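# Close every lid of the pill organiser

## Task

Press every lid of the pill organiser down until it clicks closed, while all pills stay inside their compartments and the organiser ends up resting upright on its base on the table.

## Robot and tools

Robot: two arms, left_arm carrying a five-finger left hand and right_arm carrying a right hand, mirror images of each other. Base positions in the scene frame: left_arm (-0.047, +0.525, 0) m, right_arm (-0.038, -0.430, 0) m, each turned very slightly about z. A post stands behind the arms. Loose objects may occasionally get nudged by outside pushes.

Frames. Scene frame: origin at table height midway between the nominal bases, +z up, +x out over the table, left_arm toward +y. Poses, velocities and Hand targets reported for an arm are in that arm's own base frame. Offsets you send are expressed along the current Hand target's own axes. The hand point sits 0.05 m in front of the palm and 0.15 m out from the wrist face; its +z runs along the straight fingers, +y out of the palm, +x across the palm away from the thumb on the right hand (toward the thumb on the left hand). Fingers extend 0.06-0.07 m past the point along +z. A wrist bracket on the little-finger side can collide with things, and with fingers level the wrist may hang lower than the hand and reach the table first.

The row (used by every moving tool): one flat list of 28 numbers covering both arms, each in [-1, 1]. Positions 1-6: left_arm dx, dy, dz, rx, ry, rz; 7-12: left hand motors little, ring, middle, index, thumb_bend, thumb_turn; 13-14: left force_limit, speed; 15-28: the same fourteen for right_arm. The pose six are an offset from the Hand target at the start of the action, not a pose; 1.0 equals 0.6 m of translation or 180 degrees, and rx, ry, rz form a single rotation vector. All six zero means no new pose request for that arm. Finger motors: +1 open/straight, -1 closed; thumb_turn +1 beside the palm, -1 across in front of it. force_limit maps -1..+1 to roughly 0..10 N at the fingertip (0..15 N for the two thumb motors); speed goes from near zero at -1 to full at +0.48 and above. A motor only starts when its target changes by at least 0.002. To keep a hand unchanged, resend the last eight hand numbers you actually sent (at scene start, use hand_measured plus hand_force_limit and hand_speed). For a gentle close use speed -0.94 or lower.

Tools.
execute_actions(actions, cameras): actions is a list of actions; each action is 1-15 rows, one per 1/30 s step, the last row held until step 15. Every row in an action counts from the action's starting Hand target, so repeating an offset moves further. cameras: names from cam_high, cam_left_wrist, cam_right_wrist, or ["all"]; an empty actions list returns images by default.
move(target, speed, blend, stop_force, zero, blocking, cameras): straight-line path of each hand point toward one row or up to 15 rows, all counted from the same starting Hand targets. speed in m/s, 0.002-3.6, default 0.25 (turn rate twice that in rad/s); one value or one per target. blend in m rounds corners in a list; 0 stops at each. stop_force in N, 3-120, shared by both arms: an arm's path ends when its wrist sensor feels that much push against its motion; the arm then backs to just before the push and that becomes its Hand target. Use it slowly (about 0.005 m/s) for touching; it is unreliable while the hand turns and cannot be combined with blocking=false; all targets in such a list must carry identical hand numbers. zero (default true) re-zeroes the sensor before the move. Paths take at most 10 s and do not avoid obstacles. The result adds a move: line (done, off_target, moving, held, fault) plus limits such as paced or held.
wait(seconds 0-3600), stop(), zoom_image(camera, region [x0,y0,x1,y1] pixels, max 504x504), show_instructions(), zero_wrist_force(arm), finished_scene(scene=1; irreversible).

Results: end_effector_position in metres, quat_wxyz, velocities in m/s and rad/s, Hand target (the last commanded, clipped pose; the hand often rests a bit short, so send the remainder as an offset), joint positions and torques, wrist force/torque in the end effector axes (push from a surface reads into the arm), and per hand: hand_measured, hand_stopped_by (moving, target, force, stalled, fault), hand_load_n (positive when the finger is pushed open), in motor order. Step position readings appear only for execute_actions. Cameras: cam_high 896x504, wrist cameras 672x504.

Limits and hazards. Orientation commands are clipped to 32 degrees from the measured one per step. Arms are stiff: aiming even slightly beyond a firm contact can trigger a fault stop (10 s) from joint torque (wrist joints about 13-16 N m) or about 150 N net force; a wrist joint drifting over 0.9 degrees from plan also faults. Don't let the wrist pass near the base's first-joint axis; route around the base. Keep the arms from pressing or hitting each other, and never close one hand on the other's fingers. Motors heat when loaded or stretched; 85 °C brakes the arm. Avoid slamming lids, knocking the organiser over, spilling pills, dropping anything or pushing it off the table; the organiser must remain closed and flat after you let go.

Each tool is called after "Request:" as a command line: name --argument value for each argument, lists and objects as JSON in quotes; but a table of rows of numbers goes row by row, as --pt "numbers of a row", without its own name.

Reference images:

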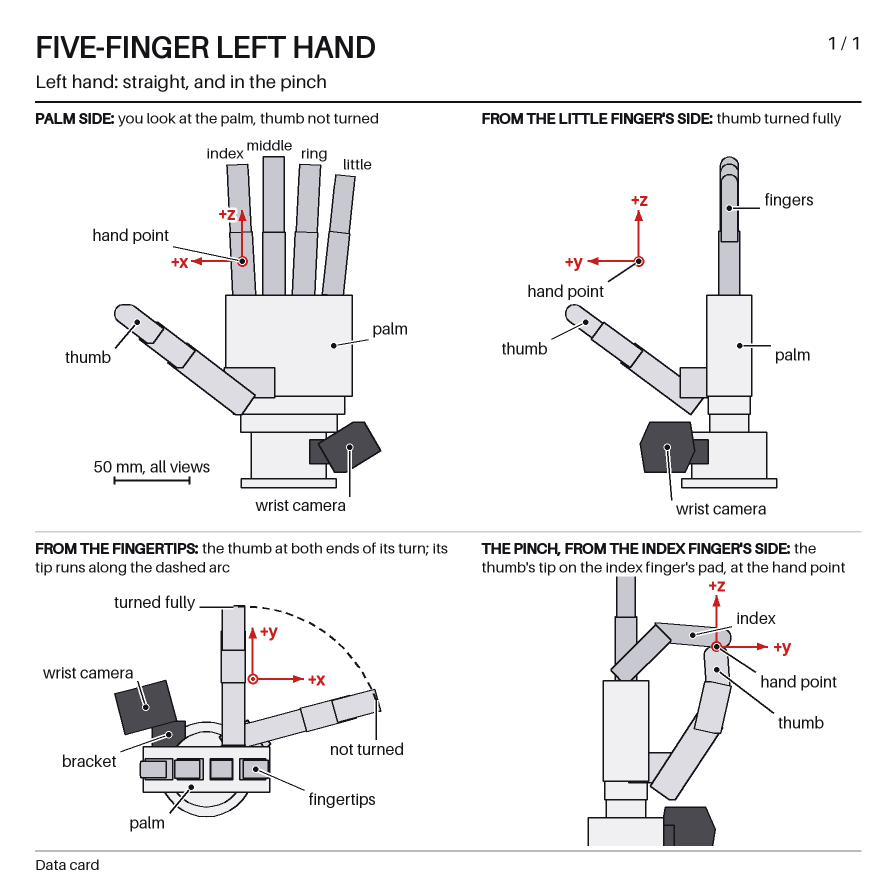

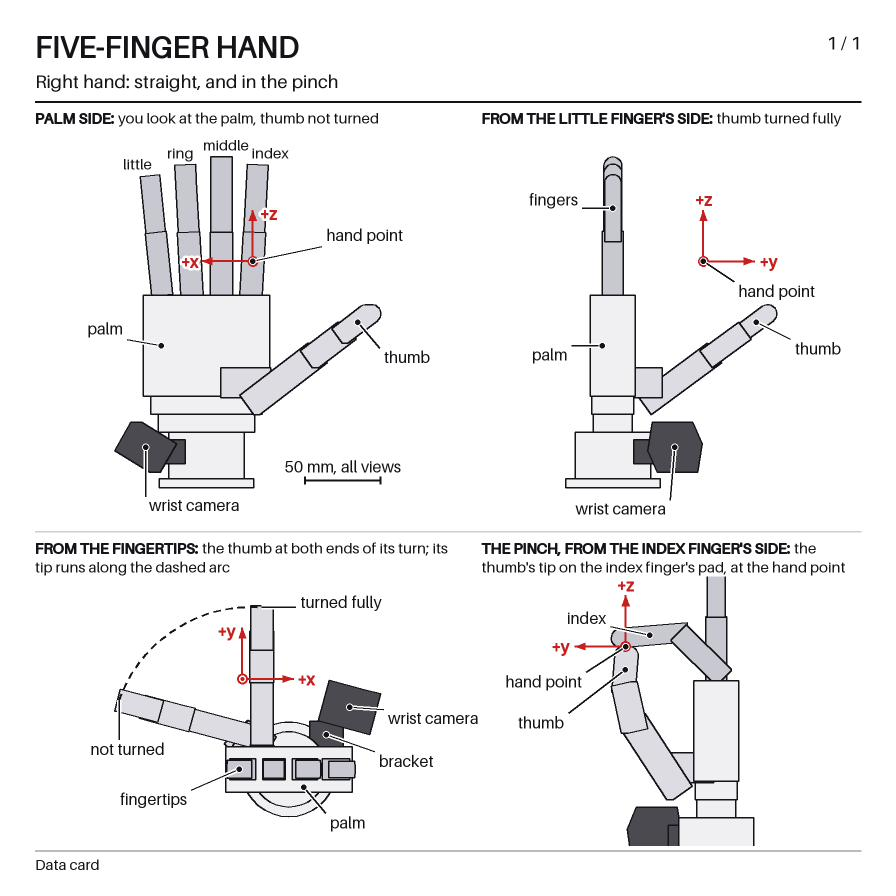

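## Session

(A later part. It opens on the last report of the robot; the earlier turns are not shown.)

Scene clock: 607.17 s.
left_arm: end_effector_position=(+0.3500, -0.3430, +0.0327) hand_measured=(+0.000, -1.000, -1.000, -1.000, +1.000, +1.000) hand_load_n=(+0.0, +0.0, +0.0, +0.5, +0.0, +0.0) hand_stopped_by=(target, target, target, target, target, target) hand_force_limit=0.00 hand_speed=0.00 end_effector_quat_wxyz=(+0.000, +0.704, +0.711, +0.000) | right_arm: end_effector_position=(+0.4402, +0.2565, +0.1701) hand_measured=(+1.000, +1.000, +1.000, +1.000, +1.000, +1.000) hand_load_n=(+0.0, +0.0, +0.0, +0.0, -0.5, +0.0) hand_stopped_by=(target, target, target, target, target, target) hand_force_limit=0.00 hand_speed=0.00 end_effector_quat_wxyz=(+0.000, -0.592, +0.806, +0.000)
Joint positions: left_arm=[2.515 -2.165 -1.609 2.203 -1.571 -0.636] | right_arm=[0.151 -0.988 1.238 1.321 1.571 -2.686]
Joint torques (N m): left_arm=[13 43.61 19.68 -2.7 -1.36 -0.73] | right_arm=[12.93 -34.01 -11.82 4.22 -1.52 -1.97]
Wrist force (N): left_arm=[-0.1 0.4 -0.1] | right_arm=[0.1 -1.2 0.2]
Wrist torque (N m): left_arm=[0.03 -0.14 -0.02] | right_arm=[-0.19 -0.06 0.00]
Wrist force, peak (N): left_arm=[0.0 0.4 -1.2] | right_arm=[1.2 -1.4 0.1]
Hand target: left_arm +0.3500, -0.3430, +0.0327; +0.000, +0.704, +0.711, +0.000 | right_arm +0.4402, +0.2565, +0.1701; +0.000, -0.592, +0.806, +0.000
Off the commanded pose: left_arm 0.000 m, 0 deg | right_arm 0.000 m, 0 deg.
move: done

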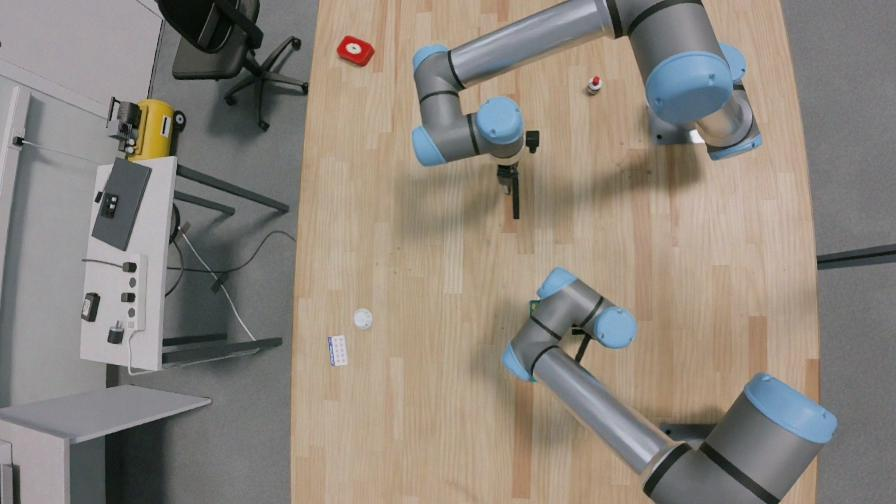

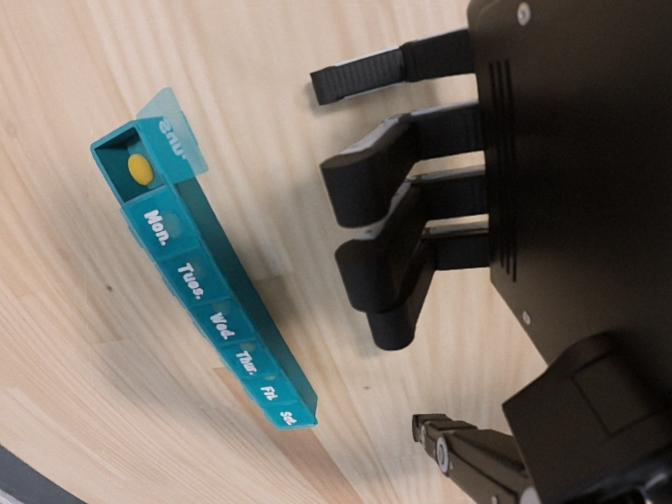

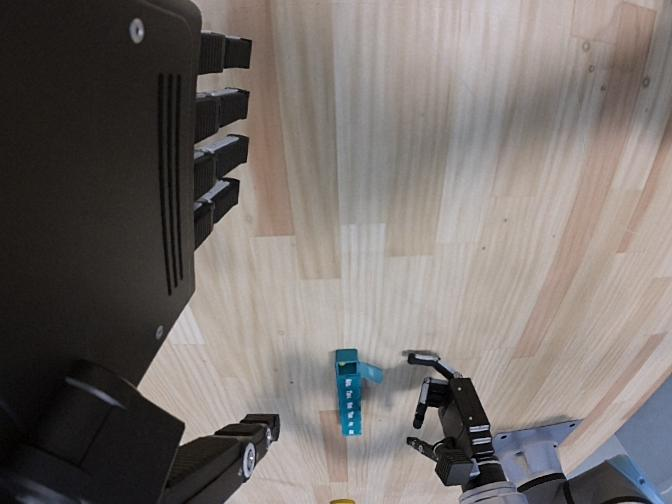

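Request:
move --pt "0.0025 0.01 0 0 0 0 0.0 -1 -1 -1 1 1 0 0 0 0 0 0 0 0 1 1 1 1 1 1 0 0" --pt "0.0025 0.0892 0 0 0 0 0.0 -1 -1 -1 1 1 0 0 0 0 0 0 0 0 1 1 1 1 1 1 0 0" --speed 0.02 --blend 0.003 --stop_force 3 --cameras '["all"]'

Request:
zoom_image --camera "cam_right_wrist" --region '[320, 300, 470, 504]'

Request:
zoom_image --camera "cam_left_wrist" --region '[120, 0, 520, 300]'

Scene clock: 620.60 s.
left_arm: end_effector_position=(+0.4036, -0.3410, +0.0327) hand_measured=(+0.000, -1.000, -1.000, -1.000, +1.000, +1.000) hand_load_n=(+0.0, +0.0, +0.0, +0.0, +0.0, +0.0) hand_stopped_by=(target, target, target, target, target, target) hand_force_limit=0.00 hand_speed=0.00 end_effector_quat_wxyz=(+0.000, +0.704, +0.711, +0.000) | right_arm: end_effector_position=(+0.4402, +0.2565, +0.1701) hand_measured=(+1.000, +1.000, +1.000, +1.000, +1.000, +1.000) hand_load_n=(+0.0, +0.0, +0.0, +0.0, +0.0, +0.0) hand_stopped_by=(target, target, target, target, target, target) hand_force_limit=0.00 hand_speed=0.00 end_effector_quat_wxyz=(+0.000, -0.592, +0.806, +0.000)
Joint positions: left_arm=[2.582 -2.231 -1.491 2.152 -1.571 -0.569] | right_arm=[0.151 -0.988 1.238 1.321 1.571 -2.686]
Joint torques (N m): left_arm=[-11.92 50.64 9.17 -0.47 0.55 -0.74] | right_arm=[12.96 -33.38 -10.94 4.26 -0.28 -2.05]
Wrist force (N): left_arm=[-0.3 0.3 -0.2] | right_arm=[0.5 -0.9 0.2]
Wrist torque (N m): left_arm=[0.06 -0.11 -0.15] | right_arm=[-0.14 -0.11 0.03]
Wrist force, peak (N): left_arm=[0.0 0.8 -0.1] | right_arm=[0.5 -1.5 0.1]
Hand target: left_arm +0.4035, -0.3410, +0.0327; +0.000, +0.704, +0.711, +0.000 | right_arm +0.4402, +0.2565, +0.1701; +0.000, -0.592, +0.806, +0.000
Off the commanded pose: left_arm 0.000 m, 0 deg | right_arm 0.000 m, 0 deg.
move: done

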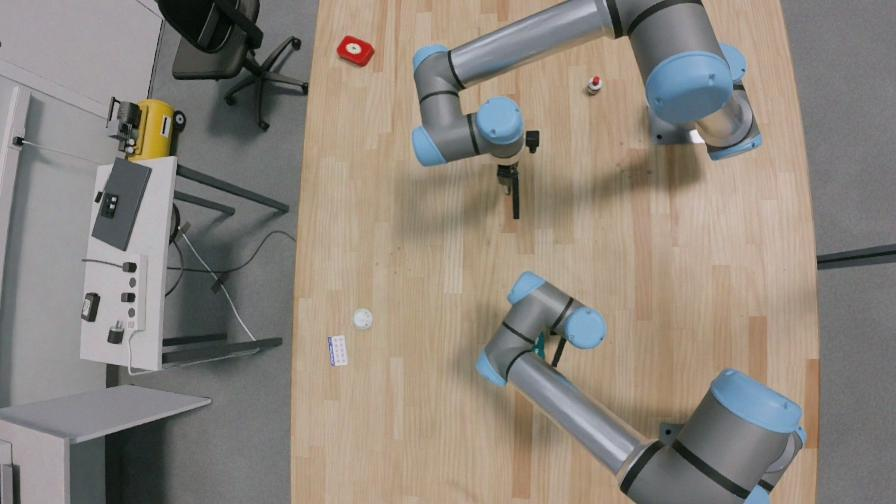

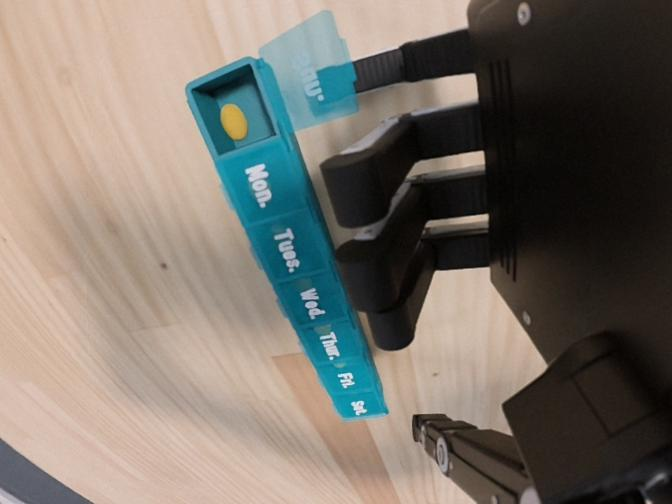

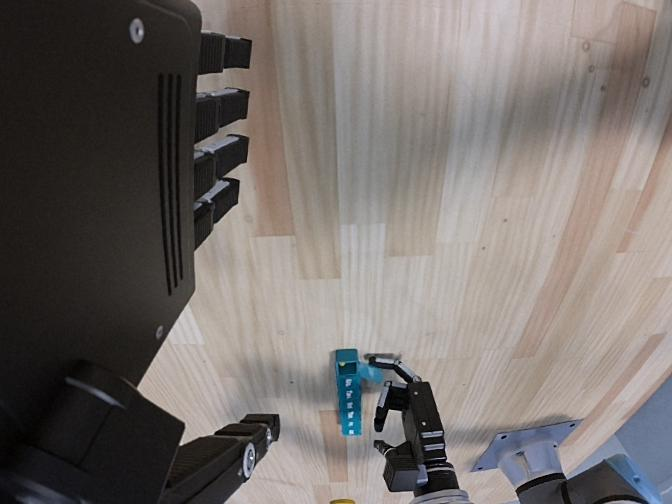

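Scaled by 2.471 from the camera's image (finer frame: 960x720).

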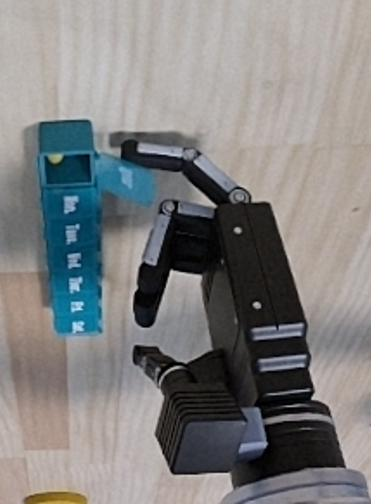

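Scaled by 1.260 from the camera's image (finer frame: 960x720).

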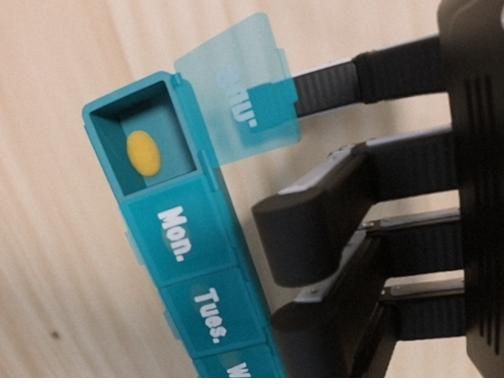

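Request:
move --pt "0 0.0033 -0.025 0 0 0 0.0 -1 -1 -1 1 1 0 0 0 0 0 0 0 0 1 1 1 1 1 1 0 0" --pt "0 0.0123 -0.0408 0 0 0 0.0 -1 -1 -1 1 1 0 0 0 0 0 0 0 0 1 1 1 1 1 1 0 0" --pt "0 0.0275 -0.0508 0 0 0 0.0 -1 -1 -1 1 1 0 0 0 0 0 0 0 0 1 1 1 1 1 1 0 0" --pt "0 0.045 -0.0517 0 0 0 0.0 -1 -1 -1 1 1 0 0 0 0 0 0 0 0 1 1 1 1 1 1 0 0" --pt "0 0.06 -0.0442 0 0 0 0.0 -1 -1 -1 1 1 0 0 0 0 0 0 0 0 1 1 1 1 1 1 0 0" --pt "0 0.065 -0.0383 0 0 0 0.0 -1 -1 -1 1 1 0 0 0 0 0 0 0 0 1 1 1 1 1 1 0 0" --speed 0.03 --blend 0.004 --stop_force 6 --cameras '["all"]'

Request:
zoom_image --camera "cam_left_wrist" --region '[120, 0, 520, 300]'

Request:
zoom_image --camera "cam_right_wrist" --region '[320, 300, 470, 504]'

Scene clock: 632.47 s.
left_arm: end_effector_position=(+0.4425, -0.3406, +0.0557) hand_measured=(+0.000, -1.000, -1.000, -1.000, +1.000, +1.000) hand_load_n=(+0.0, +0.0, +0.0, +0.0, +0.0, +0.0) hand_stopped_by=(target, target, target, target, target, target) hand_force_limit=0.00 hand_speed=0.00 end_effector_quat_wxyz=(+0.000, +0.704, +0.711, +0.000) | right_arm: end_effector_position=(+0.4402, +0.2565, +0.1701) hand_measured=(+1.000, +1.000, +1.000, +1.000, +1.000, +1.000) hand_load_n=(+0.0, +0.0, +0.0, +0.0, +0.0, -0.5) hand_stopped_by=(target, target, target, target, target, target) hand_force_limit=0.00 hand_speed=0.00 end_effector_quat_wxyz=(+0.000, -0.592, +0.806, +0.000)
Joint positions: left_arm=[2.623 -2.26 -1.371 2.061 -1.571 -0.529] | right_arm=[0.151 -0.988 1.238 1.321 1.571 -2.686]
Joint torques (N m): left_arm=[-12.56 53.79 9.85 -4.4 0.61 -0.62] | right_arm=[11.88 -32.35 -12.08 4.31 0.49 -1.87]
Wrist force (N): left_arm=[-0.1 0.3 0.0] | right_arm=[0.3 -1.0 -0.1]
Wrist torque (N m): left_arm=[0.03 -0.08 -0.17] | right_arm=[-0.14 -0.09 0.02]
Wrist force, peak (N): left_arm=[0.0 0.6 -0.4] | right_arm=[0.4 -1.4 0.1]
Hand target: left_arm +0.4425, -0.3406, +0.0557; +0.000, +0.704, +0.711, +0.000 | right_arm +0.4402, +0.2565, +0.1701; +0.000, -0.592, +0.806, +0.000
Off the commanded pose: left_arm 0.000 m, 0 deg | right_arm 0.000 m, 0 deg.
move: done; blend cut to 0.0023 m at target 5

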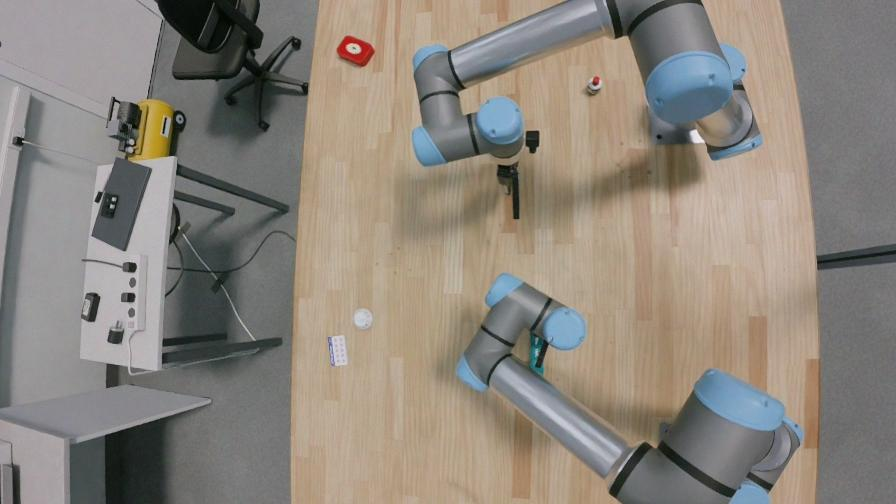

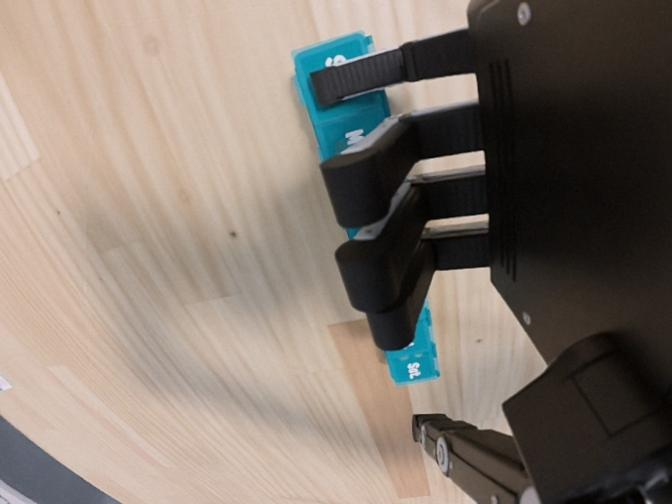

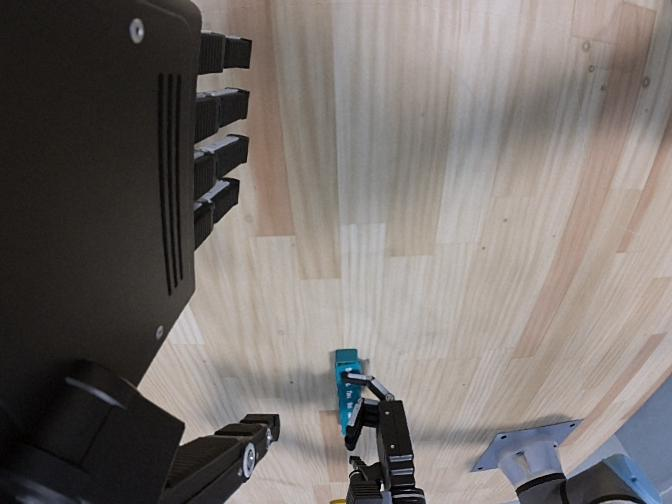

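Scaled by 1.260 from the camera's image (finer frame: 960x720).

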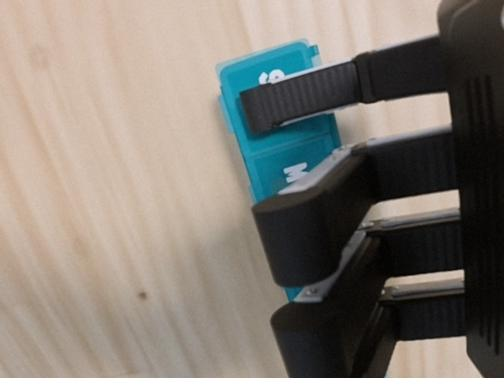

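Scaled by 2.471 from the camera's image (finer frame: 960x720).

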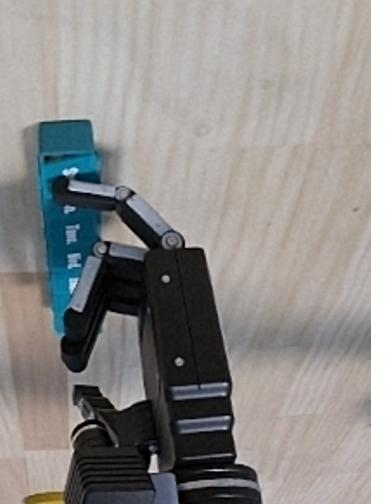

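Request:
move --target '[0,0,0.025,0,0,0,0.0,-1,-1,-1,1,1,0,0,0,0,0,0,0,0,1,1,1,1,1,1,0,0]' --speed 0.006 --stop_force 10

Request:
move --target '[0,-0.0,-0.05,0,0,0,0.0,-1,-1,-1,1,1,0,0,0,0,0,0,0,0,1,1,1,1,1,1,0,0]' --speed 0.04

Request:
move --target '[0.1,-0.17,-0.05,0,0,0,0.0,-1,-1,-1,1,1,0,0,0,0,0,0,0,0,1,1,1,1,1,1,0,0]' --speed 0.1 --cameras '["all"]'

Request:
zoom_image --camera "cam_right_wrist" --region '[310, 330, 430, 450]'

Request:
zoom_image --camera "cam_left_wrist" --region '[70, 0, 370, 300]'

Scene clock: 643.77 s.
left_arm: end_effector_position=(+0.4425, -0.3406, +0.0464) hand_measured=(+0.000, -1.000, -1.000, -1.000, +1.000, +1.000) hand_load_n=(-10.5, +0.0, +0.0, +0.0, -0.5, +0.0) hand_stopped_by=(target, target, target, target, target, target) hand_force_limit=0.00 hand_speed=0.00 end_effector_quat_wxyz=(+0.000, +0.704, +0.711, +0.000) | right_arm: end_effector_position=(+0.4402, +0.2565, +0.1701) hand_measured=(+1.000, +1.000, +1.000, +1.000, +1.000, +1.000) hand_load_n=(+0.0, +0.0, +0.0, +0.0, +0.0, +0.0) hand_stopped_by=(target, target, target, target, target, target) hand_force_limit=0.00 hand_speed=0.00 end_effector_quat_wxyz=(+0.000, -0.592, +0.806, +0.000)
Joint positions: left_arm=[2.623 -2.271 -1.379 2.079 -1.571 -0.529] | right_arm=[0.151 -0.988 1.238 1.321 1.571 -2.686]
Joint torques (N m): left_arm=[-11.34 47.98 20.52 -3.19 0.63 -0.72] | right_arm=[12.42 -32.74 -12.34 4.2 1.48 -1.76]
Wrist force (N): left_arm=[0.9 -0.4 -9.6] | right_arm=[0.5 -1.3 0.2]
Wrist torque (N m): left_arm=[0.28 -0.54 -0.12] | right_arm=[-0.20 -0.13 0.02]
Wrist force, peak (N): left_arm=[-0.2 -1.6 -11.0] | right_arm=[0.6 -1.3 0.2]
Hand target: left_arm +0.4425, -0.3406, +0.0464; +0.000, +0.704, +0.711, +0.000 (not the last commanded pose) | right_arm +0.4402, +0.2565, +0.1701; +0.000, -0.592, +0.806, +0.000
Off the commanded pose: left_arm 0.006 m, 0 deg | right_arm 0.000 m, 0 deg.
move: contact (left_arm)

Scene clock: 644.80 s.
left_arm: end_effector_position=(+0.4426, -0.3406, +0.0766) hand_measured=(+0.000, -1.000, -1.000, -1.000, +1.000, +1.000) hand_load_n=(+0.0, +0.0, +0.0, +0.0, +0.0, +0.0) hand_stopped_by=(target, target, target, target, target, target) hand_force_limit=0.00 hand_speed=0.00 end_effector_quat_wxyz=(+0.000, +0.704, +0.711, +0.000) end_effector_velocity=(+0.000, +0.000, -0.002) end_effector_angular_velocity=(+0.000, -0.001, +0.000) | right_arm: end_effector_position=(+0.4402, +0.2565, +0.1701) hand_measured=(+1.000, +1.000, +1.000, +1.000, +1.000, +1.000) hand_load_n=(+0.0, +0.0, +0.0, +0.0, +0.0, +0.0) hand_stopped_by=(target, target, target, target, target, target) hand_force_limit=0.00 hand_speed=0.00 end_effector_quat_wxyz=(+0.000, -0.592, +0.806, +0.000)
Joint positions: left_arm=[2.623 -2.237 -1.351 2.019 -1.571 -0.529] | right_arm=[0.151 -0.988 1.238 1.321 1.571 -2.686]
Joint velocities: left_arm=[0 -0.002 -0.002 0.005 0 0] | right_arm=[within noise]
Joint torques (N m): left_arm=[-10.22 32.42 8.98 -0.95 0.45 -0.22] | right_arm=[12.23 -34.34 -10.61 4.2 1.8 -1.89]
Wrist force (N): left_arm=[0.0 0.4 -0.2] | right_arm=[0.5 -1.2 0.0]
Wrist torque (N m): left_arm=[0.08 -0.13 -0.14] | right_arm=[-0.18 -0.10 0.02]
Wrist force, peak (N): left_arm=[1.2 -0.3 -9.3] | right_arm=[0.5 -1.5 0.0]
Hand target: left_arm +0.4425, -0.3406, +0.0764; +0.000, +0.704, +0.711, +0.000 | right_arm +0.4402, +0.2565, +0.1701; +0.000, -0.592, +0.806, +0.000
Off the commanded pose: left_arm 0.000 m, 0 deg | right_arm 0.000 m, 0 deg.
move: done

Scene clock: 646.43 s.
left_arm: end_effector_position=(+0.3401, -0.2817, +0.1064) hand_measured=(+0.000, -1.000, -1.000, -1.000, +1.000, +1.000) hand_load_n=(+0.0, +0.0, +0.0, +0.0, +0.0, +0.0) hand_stopped_by=(target, target, target, target, target, target) hand_force_limit=0.00 hand_speed=0.00 end_effector_quat_wxyz=(+0.000, +0.704, +0.711, +0.000) | right_arm: end_effector_position=(+0.4402, +0.2565, +0.1701) hand_measured=(+1.000, +1.000, +1.000, +1.000, +1.000, +1.000) hand_load_n=(+0.0, +0.0, +0.0, +0.0, +0.0, +0.0) hand_stopped_by=(target, target, target, target, target, target) hand_force_limit=0.00 hand_speed=0.00 end_effector_quat_wxyz=(+0.000, -0.592, +0.806, +0.000)
Joint positions: left_arm=[2.624 -1.958 -1.717 2.105 -1.571 -0.528] | right_arm=[0.151 -0.988 1.238 1.321 1.571 -2.686]
Joint torques (N m): left_arm=[11.92 35.58 9.32 -4.43 0.64 0.89] | right_arm=[10.84 -33.03 -10.26 4.08 1.8 -1.94]
Wrist force (N): left_arm=[-0.4 0.2 -0.2] | right_arm=[0.2 -0.9 0.0]
Wrist torque (N m): left_arm=[0.03 -0.05 -0.18] | right_arm=[-0.13 -0.07 0.02]
Wrist force, peak (N): left_arm=[-0.6 1.4 0.0] | right_arm=[0.6 -1.2 0.0]
Hand target: left_arm +0.3400, -0.2816, +0.1064; +0.000, +0.704, +0.711, +0.000 | right_arm +0.4402, +0.2565, +0.1701; +0.000, -0.592, +0.806, +0.000
Off the commanded pose: left_arm 0.000 m, 0 deg | right_arm 0.000 m, 0 deg.
move: done

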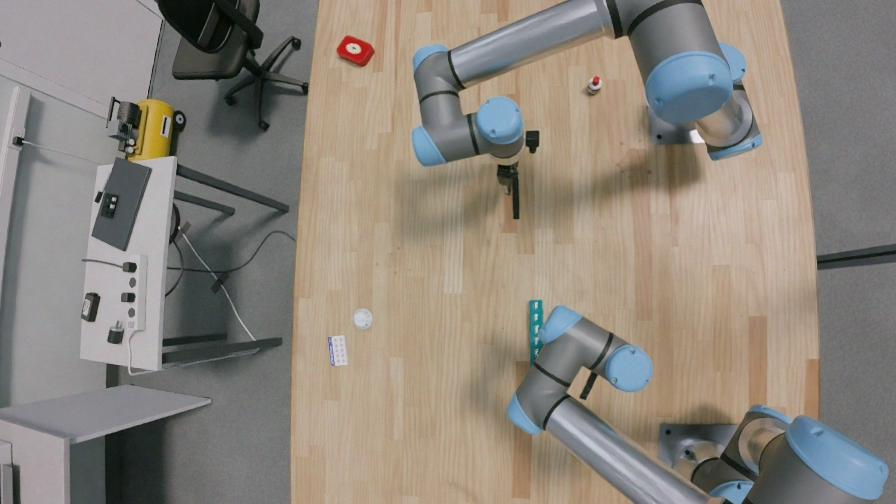

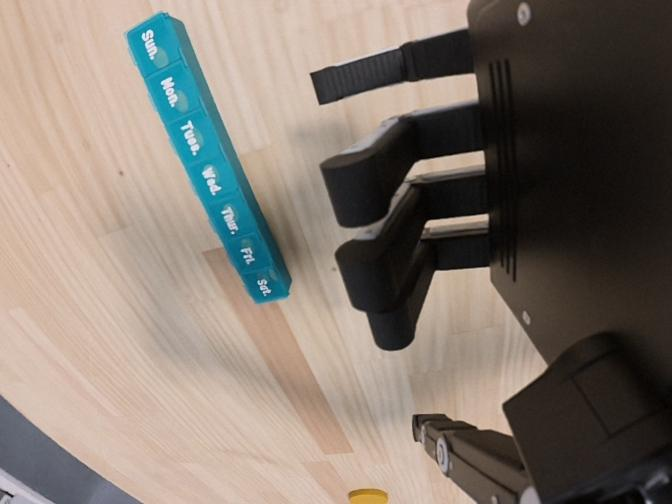

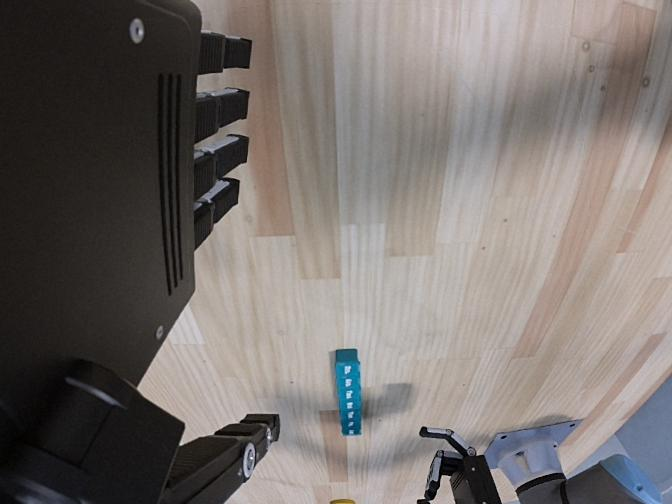

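Scaled by 4.200 from the camera's image (finer frame: 960x720).

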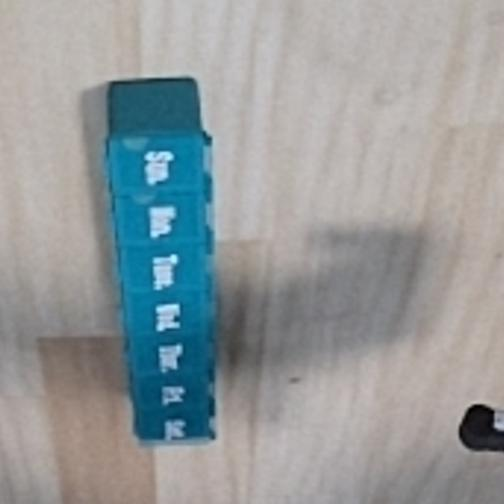

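Scaled by 1.680 from the camera's image (finer frame: 960x720).

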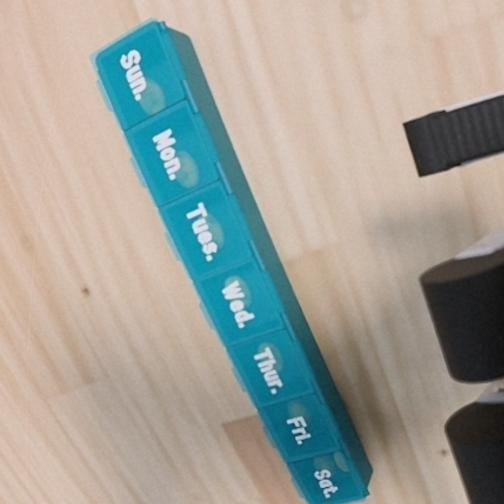

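Request:
move --target '[-0.1,0.01,0.1,0,0,0,0.0,-1,-1,-1,1,1,0,0,0,0,0,0,0,0,1,1,1,1,1,1,0,0]' --speed 0.1 --cameras '["all"]'

Request:
zoom_image --camera "cam_left_wrist" --region '[60, 90, 320, 300]'

Request:
zoom_image --camera "cam_left_wrist" --region '[160, 250, 340, 440]'

Scene clock: 655.83 s.
left_arm: end_effector_position=(+0.3465, -0.3416, +0.0465) hand_measured=(+0.000, -1.000, -1.000, -1.000, +1.000, +1.000) hand_load_n=(+0.0, +0.0, +0.0, +0.0, +0.0, +0.0) hand_stopped_by=(target, target, target, target, target, target) hand_force_limit=0.00 hand_speed=0.00 end_effector_quat_wxyz=(+0.000, +0.704, +0.710, +0.000) | right_arm: end_effector_position=(+0.4402, +0.2565, +0.1701) hand_measured=(+1.000, +1.000, +1.000, +1.000, +1.000, +1.000) hand_load_n=(+0.0, +0.0, +0.0, +0.0, +0.0, +0.0) hand_stopped_by=(target, target, target, target, target, target) hand_force_limit=0.00 hand_speed=0.00 end_effector_quat_wxyz=(+0.000, -0.592, +0.806, +0.000)
Joint positions: left_arm=[2.513 -2.139 -1.61 2.179 -1.571 -0.638] | right_arm=[0.151 -0.988 1.238 1.321 1.571 -2.686]
Joint torques (N m): left_arm=[11.37 32.66 15.4 -4.11 -0.91 -0.33] | right_arm=[10.37 -34.46 -11.25 4.12 1.61 -1.96]
Wrist force (N): left_arm=[0.0 0.1 -0.1] | right_arm=[0.3 -1.0 -0.1]
Wrist torque (N m): left_arm=[0.00 -0.17 0.00] | right_arm=[-0.14 -0.08 0.01]
Wrist force, peak (N): left_arm=[-0.7 0.4 0.7] | right_arm=[0.6 -1.4 -0.2]
Hand target: left_arm +0.3466, -0.3416, +0.0464; +0.000, +0.704, +0.711, +0.000 | right_arm +0.4402, +0.2565, +0.1701; +0.000, -0.592, +0.806, +0.000
Off the commanded pose: left_arm 0.000 m, 0 deg | right_arm 0.000 m, 0 deg.
move: done

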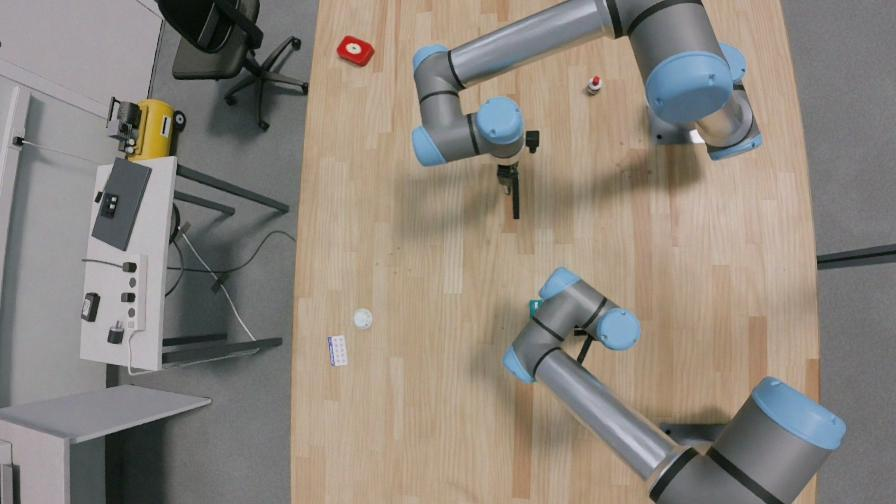

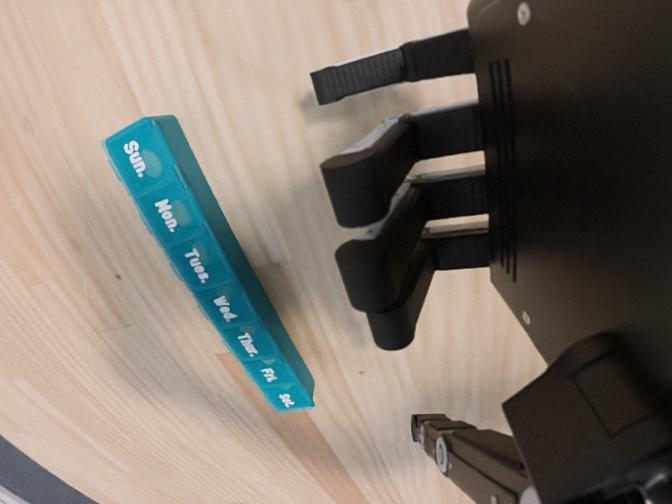

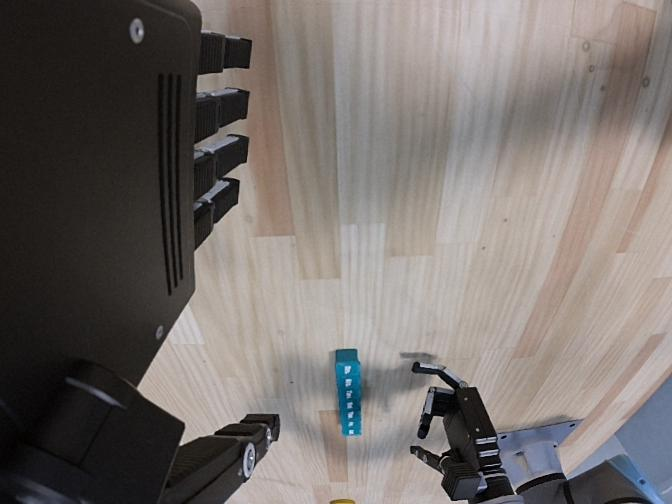

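Scaled by 1.938 from the camera's image (finer frame: 960x720).

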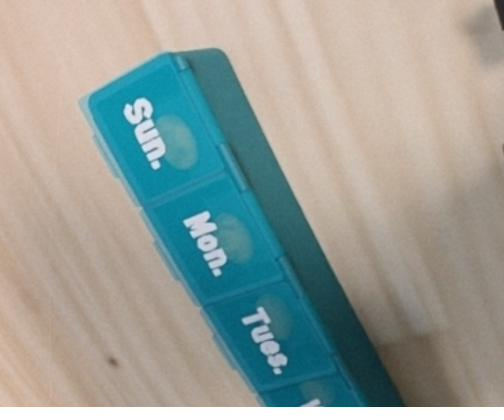

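Scaled by 2.653 from the camera's image (finer frame: 960x720).

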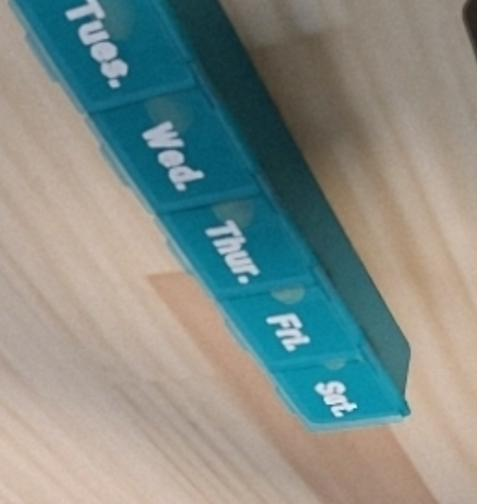

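Request:
move --pt "0 0 -0.05 0 0 0 0.0 -1 -1 -1 1 1 0 0 0 0 0 0 0 0 1 1 1 1 1 1 0 0" --pt "0.0511 0.1595 -0.05 0 0 0 0.0 -1 -1 -1 1 1 0 0 0 0 0 0 0 0 1 1 1 1 1 1 0 0" --pt "0.0511 0.1595 -0.016 0 0 0 0.0 -1 -1 -1 1 1 0 0 0 0 0 0 0 0 1 1 1 1 1 1 0 0" --speed 0.1

Request:
move --target '[0,0,0.025,0,0,0,0.0,-1,-1,-1,1,1,0,0,0,0,0,0,0,0,1,1,1,1,1,1,0,0]' --speed 0.006 --stop_force 10 --cameras '["all"]'

Scene clock: 672.53 s.
left_arm: end_effector_position=(+0.4419, -0.3099, +0.0560) hand_measured=(+0.000, -1.000, -1.000, -1.000, +1.000, +1.000) hand_load_n=(+0.0, +0.0, +0.0, +0.0, +0.0, +0.0) hand_stopped_by=(target, target, target, target, target, target) hand_force_limit=0.00 hand_speed=0.00 end_effector_quat_wxyz=(+0.000, +0.704, +0.711, +0.000) | right_arm: end_effector_position=(+0.4402, +0.2565, +0.1701) hand_measured=(+1.000, +1.000, +1.000, +1.000, +1.000, +1.000) hand_load_n=(+0.0, +0.0, +0.0, +0.0, +0.0, +0.0) hand_stopped_by=(target, target, target, target, target, target) hand_force_limit=0.00 hand_speed=0.00 end_effector_quat_wxyz=(+0.000, -0.592, +0.806, +0.000)
Joint positions: left_arm=[2.676 -2.214 -1.452 2.095 -1.571 -0.476] | right_arm=[0.151 -0.988 1.238 1.321 1.571 -2.686]
Joint torques (N m): left_arm=[-12.38 45.84 19.04 -2.18 0.52 0.61] | right_arm=[9.37 -33.72 -11.46 4.12 1.78 -1.84]
Wrist force (N): left_arm=[-0.2 0.4 0.0] | right_arm=[0.4 -1.2 0.2]
Wrist torque (N m): left_arm=[0.04 -0.07 -0.18] | right_arm=[-0.19 -0.10 0.01]
Wrist force, peak (N): left_arm=[-0.1 -0.1 -1.4] | right_arm=[0.4 -1.5 0.1]
Hand target: left_arm +0.4419, -0.3100, +0.0560; +0.000, +0.704, +0.711, +0.000 | right_arm +0.4402, +0.2565, +0.1701; +0.000, -0.592, +0.806, +0.000
Off the commanded pose: left_arm 0.000 m, 0 deg | right_arm 0.000 m, 0 deg.
move: done

Scene clock: 675.20 s.
left_arm: end_effector_position=(+0.4420, -0.3100, +0.0463) hand_measured=(+0.000, -1.000, -1.000, -1.000, +1.000, +1.000) hand_load_n=(-10.5, +0.0, +0.0, +0.0, +0.0, +0.0) hand_stopped_by=(target, target, target, target, target, target) hand_force_limit=0.00 hand_speed=0.00 end_effector_quat_wxyz=(+0.000, +0.704, +0.711, +0.000) | right_arm: end_effector_position=(+0.4402, +0.2565, +0.1701) hand_measured=(+1.000, +1.000, +1.000, +1.000, +1.000, +1.000) hand_load_n=(-0.5, +0.0, +0.0, +0.0, +0.0, +0.0) hand_stopped_by=(target, target, target, target, target, target) hand_force_limit=0.00 hand_speed=0.00 end_effector_quat_wxyz=(+0.000, -0.592, +0.806, +0.000)
Joint positions: left_arm=[2.676 -2.226 -1.46 2.115 -1.571 -0.476] | right_arm=[0.151 -0.988 1.238 1.321 1.571 -2.686]
Joint torques (N m): left_arm=[-11.93 46.85 20.88 -3.11 0.15 0.54] | right_arm=[10.6 -33.97 -13.17 4.4 1.6 -1.74]
Wrist force (N): left_arm=[0.8 -0.2 -9.7] | right_arm=[0.4 -1.3 0.1]
Wrist torque (N m): left_arm=[0.30 -0.59 -0.12] | right_arm=[-0.19 -0.10 0.02]
Wrist force, peak (N): left_arm=[-0.4 -1.6 -11.3] | right_arm=[0.4 -1.5 0.2]
Hand target: left_arm +0.4420, -0.3100, +0.0463; +0.000, +0.704, +0.711, +0.000 (not the last commanded pose) | right_arm +0.4402, +0.2565, +0.1701; +0.000, -0.592, +0.806, +0.000
Off the commanded pose: left_arm 0.005 m, 0 deg | right_arm 0.000 m, 0 deg.
move: contact (left_arm)

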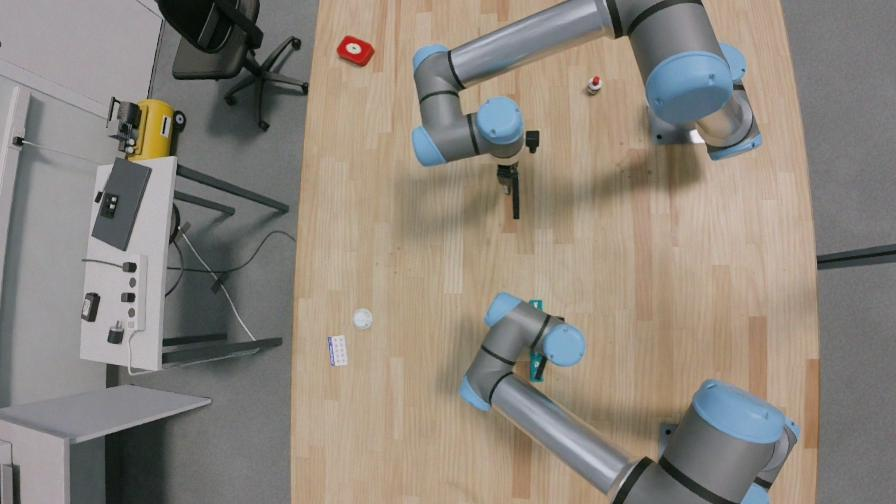

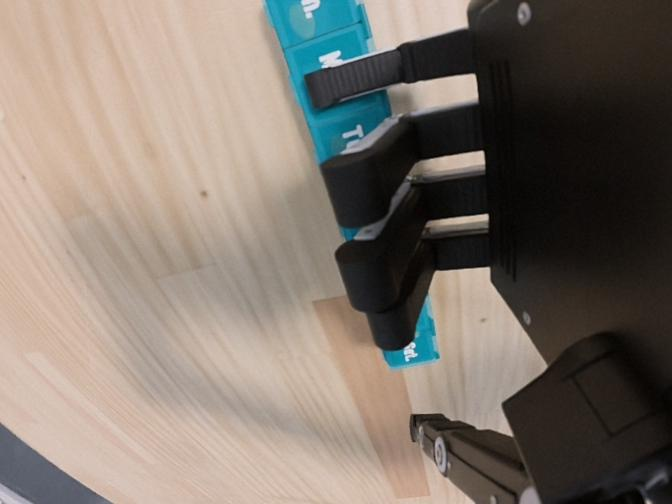

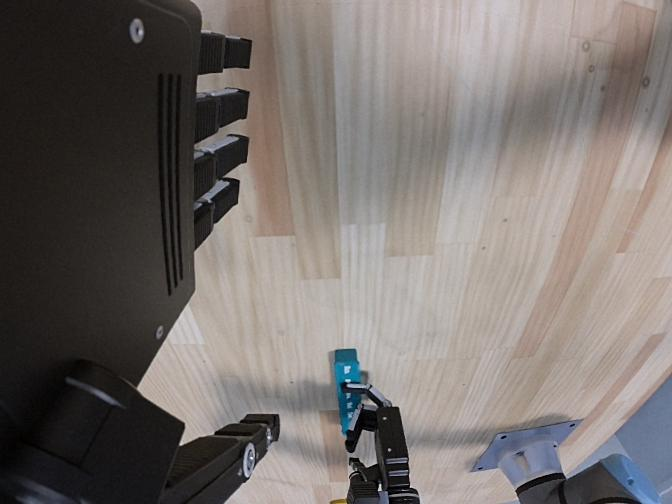

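Request:
move --target '[0,0,-0.08,0,0,0,0.0,-1,-1,-1,1,1,0,0,0,0,0,0,0,0,1,1,1,1,1,1,0,0]' --speed 0.06

Request:
move --target '[0,-0.2,-0.05,0,0,0,0.0,-1,-1,-1,1,1,0,0,0,0,0,0,0,0,1,1,1,1,1,1,0,0]' --speed 0.12 --cameras '["all"]'

Request:
zoom_image --camera "cam_left_wrist" --region '[70, 0, 370, 300]'

Scene clock: 682.23 s.
left_arm: end_effector_position=(+0.4420, -0.3100, +0.0944) hand_measured=(+0.000, -1.000, -1.000, -1.000, +1.000, +1.000) hand_load_n=(+0.0, +0.5, +0.0, +0.0, +0.0, +0.0) hand_stopped_by=(target, target, target, target, target, target) hand_force_limit=0.00 hand_speed=0.00 end_effector_quat_wxyz=(+0.000, +0.704, +0.711, +0.000) | right_arm: end_effector_position=(+0.4402, +0.2565, +0.1701) hand_measured=(+1.000, +1.000, +1.000, +1.000, +1.000, +1.000) hand_load_n=(+0.0, +0.0, +0.0, +0.0, +0.0, +0.0) hand_stopped_by=(target, target, target, target, target, target) hand_force_limit=0.00 hand_speed=0.00 end_effector_quat_wxyz=(+0.000, -0.592, +0.806, +0.000)
Joint positions: left_arm=[2.676 -2.171 -1.414 2.015 -1.571 -0.476] | right_arm=[0.151 -0.988 1.238 1.321 1.571 -2.686]
Joint torques (N m): left_arm=[-8.13 31.22 10.15 -0.32 -0.06 0.58] | right_arm=[9.45 -33.46 -12.36 4.31 1.62 -2]
Wrist force (N): left_arm=[0.1 0.5 -0.3] | right_arm=[0.1 -1.1 0.3]
Wrist torque (N m): left_arm=[0.09 -0.15 -0.18] | right_arm=[-0.17 -0.07 0.01]
Wrist force, peak (N): left_arm=[0.7 -0.4 -9.9] | right_arm=[0.5 -1.4 0.1]
Hand target: left_arm +0.4419, -0.3100, +0.0943; +0.000, +0.704, +0.711, +0.000 | right_arm +0.4402, +0.2565, +0.1701; +0.000, -0.592, +0.806, +0.000
Off the commanded pose: left_arm 0.000 m, 0 deg | right_arm 0.000 m, 0 deg.
move: done

Scene clock: 683.70 s.
left_arm: end_effector_position=(+0.3220, -0.3112, +0.1243) hand_measured=(+0.000, -1.000, -1.000, -1.000, +1.000, +1.000) hand_load_n=(+0.0, +0.5, +0.0, +0.0, +0.0, +0.0) hand_stopped_by=(target, target, target, target, target, target) hand_force_limit=0.00 hand_speed=0.00 end_effector_quat_wxyz=(+0.000, +0.704, +0.710, +0.000) | right_arm: end_effector_position=(+0.4402, +0.2565, +0.1701) hand_measured=(+1.000, +1.000, +1.000, +1.000, +1.000, +1.000) hand_load_n=(-0.5, +0.0, +0.0, +0.0, +0.0, +0.0) hand_stopped_by=(target, target, target, target, target, target) hand_force_limit=0.00 hand_speed=0.00 end_effector_quat_wxyz=(+0.000, -0.592, +0.806, +0.000)
Joint positions: left_arm=[2.538 -1.961 -1.659 2.051 -1.571 -0.613] | right_arm=[0.151 -0.988 1.238 1.321 1.571 -2.686]
Joint torques (N m): left_arm=[8.27 33.32 11.54 -3.07 -1.21 -0.79] | right_arm=[8.27 -34.9 -12.7 4.17 1.43 -1.84]
Wrist force (N): left_arm=[-0.1 0.1 -0.1] | right_arm=[0.3 -1.1 0.2]
Wrist torque (N m): left_arm=[0.00 -0.14 0.00] | right_arm=[-0.17 -0.09 0.02]
Wrist force, peak (N): left_arm=[0.1 1.6 -0.2] | right_arm=[0.5 -1.5 -0.1]
Hand target: left_arm +0.3219, -0.3111, +0.1243; +0.000, +0.704, +0.711, +0.000 | right_arm +0.4402, +0.2565, +0.1701; +0.000, -0.592, +0.806, +0.000
Off the commanded pose: left_arm 0.000 m, 0 deg | right_arm 0.000 m, 0 deg.
move: done

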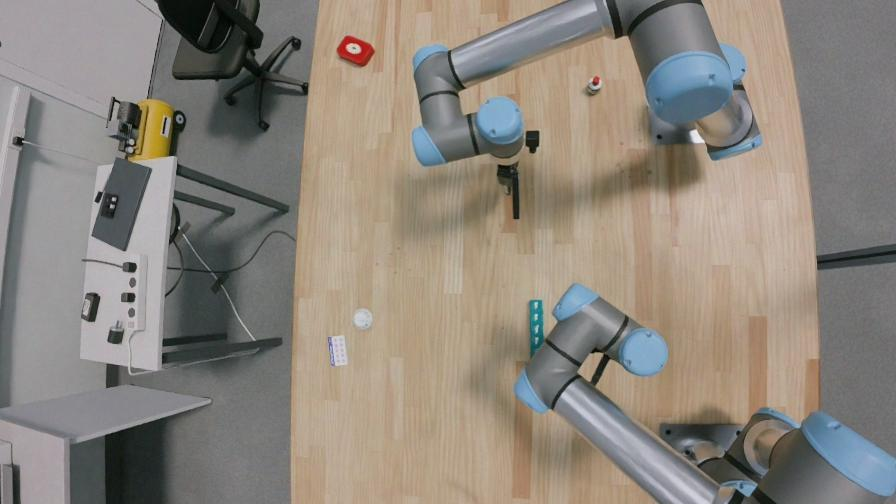

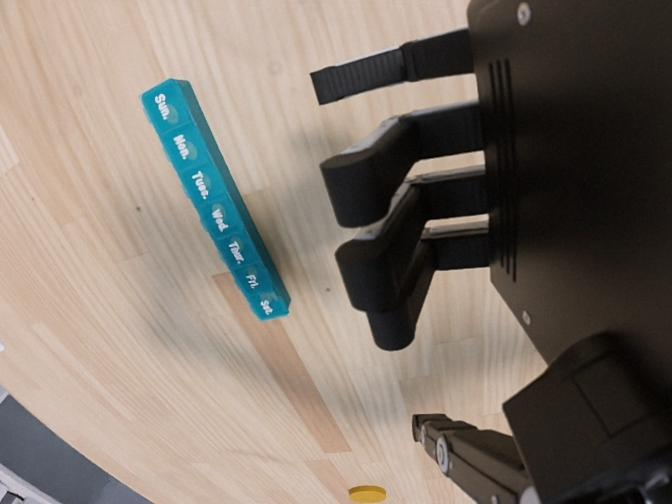

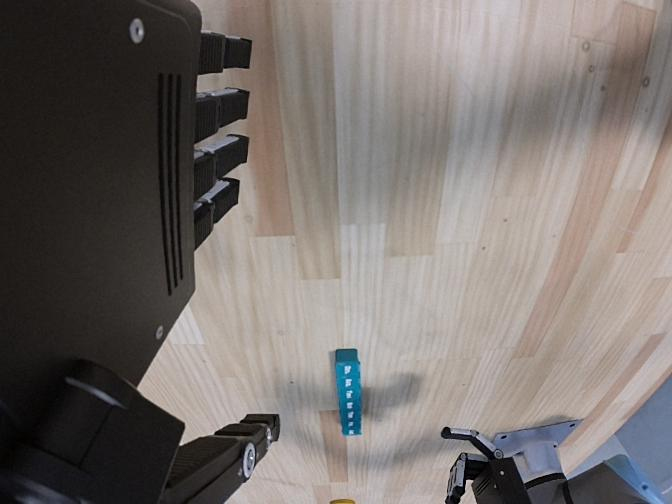

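Scaled by 1.680 from the camera's image (finer frame: 960x720).

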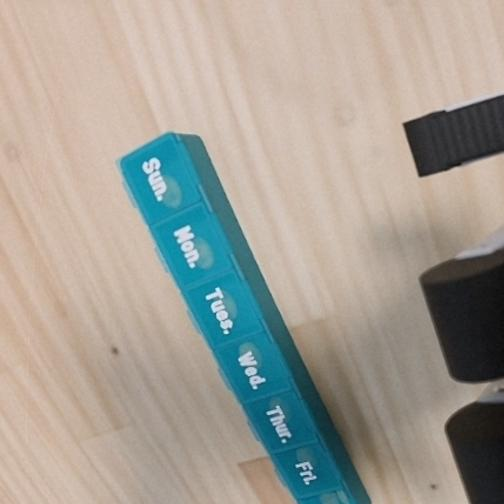

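Request:
finished_scene

The scene is finished: the task was done.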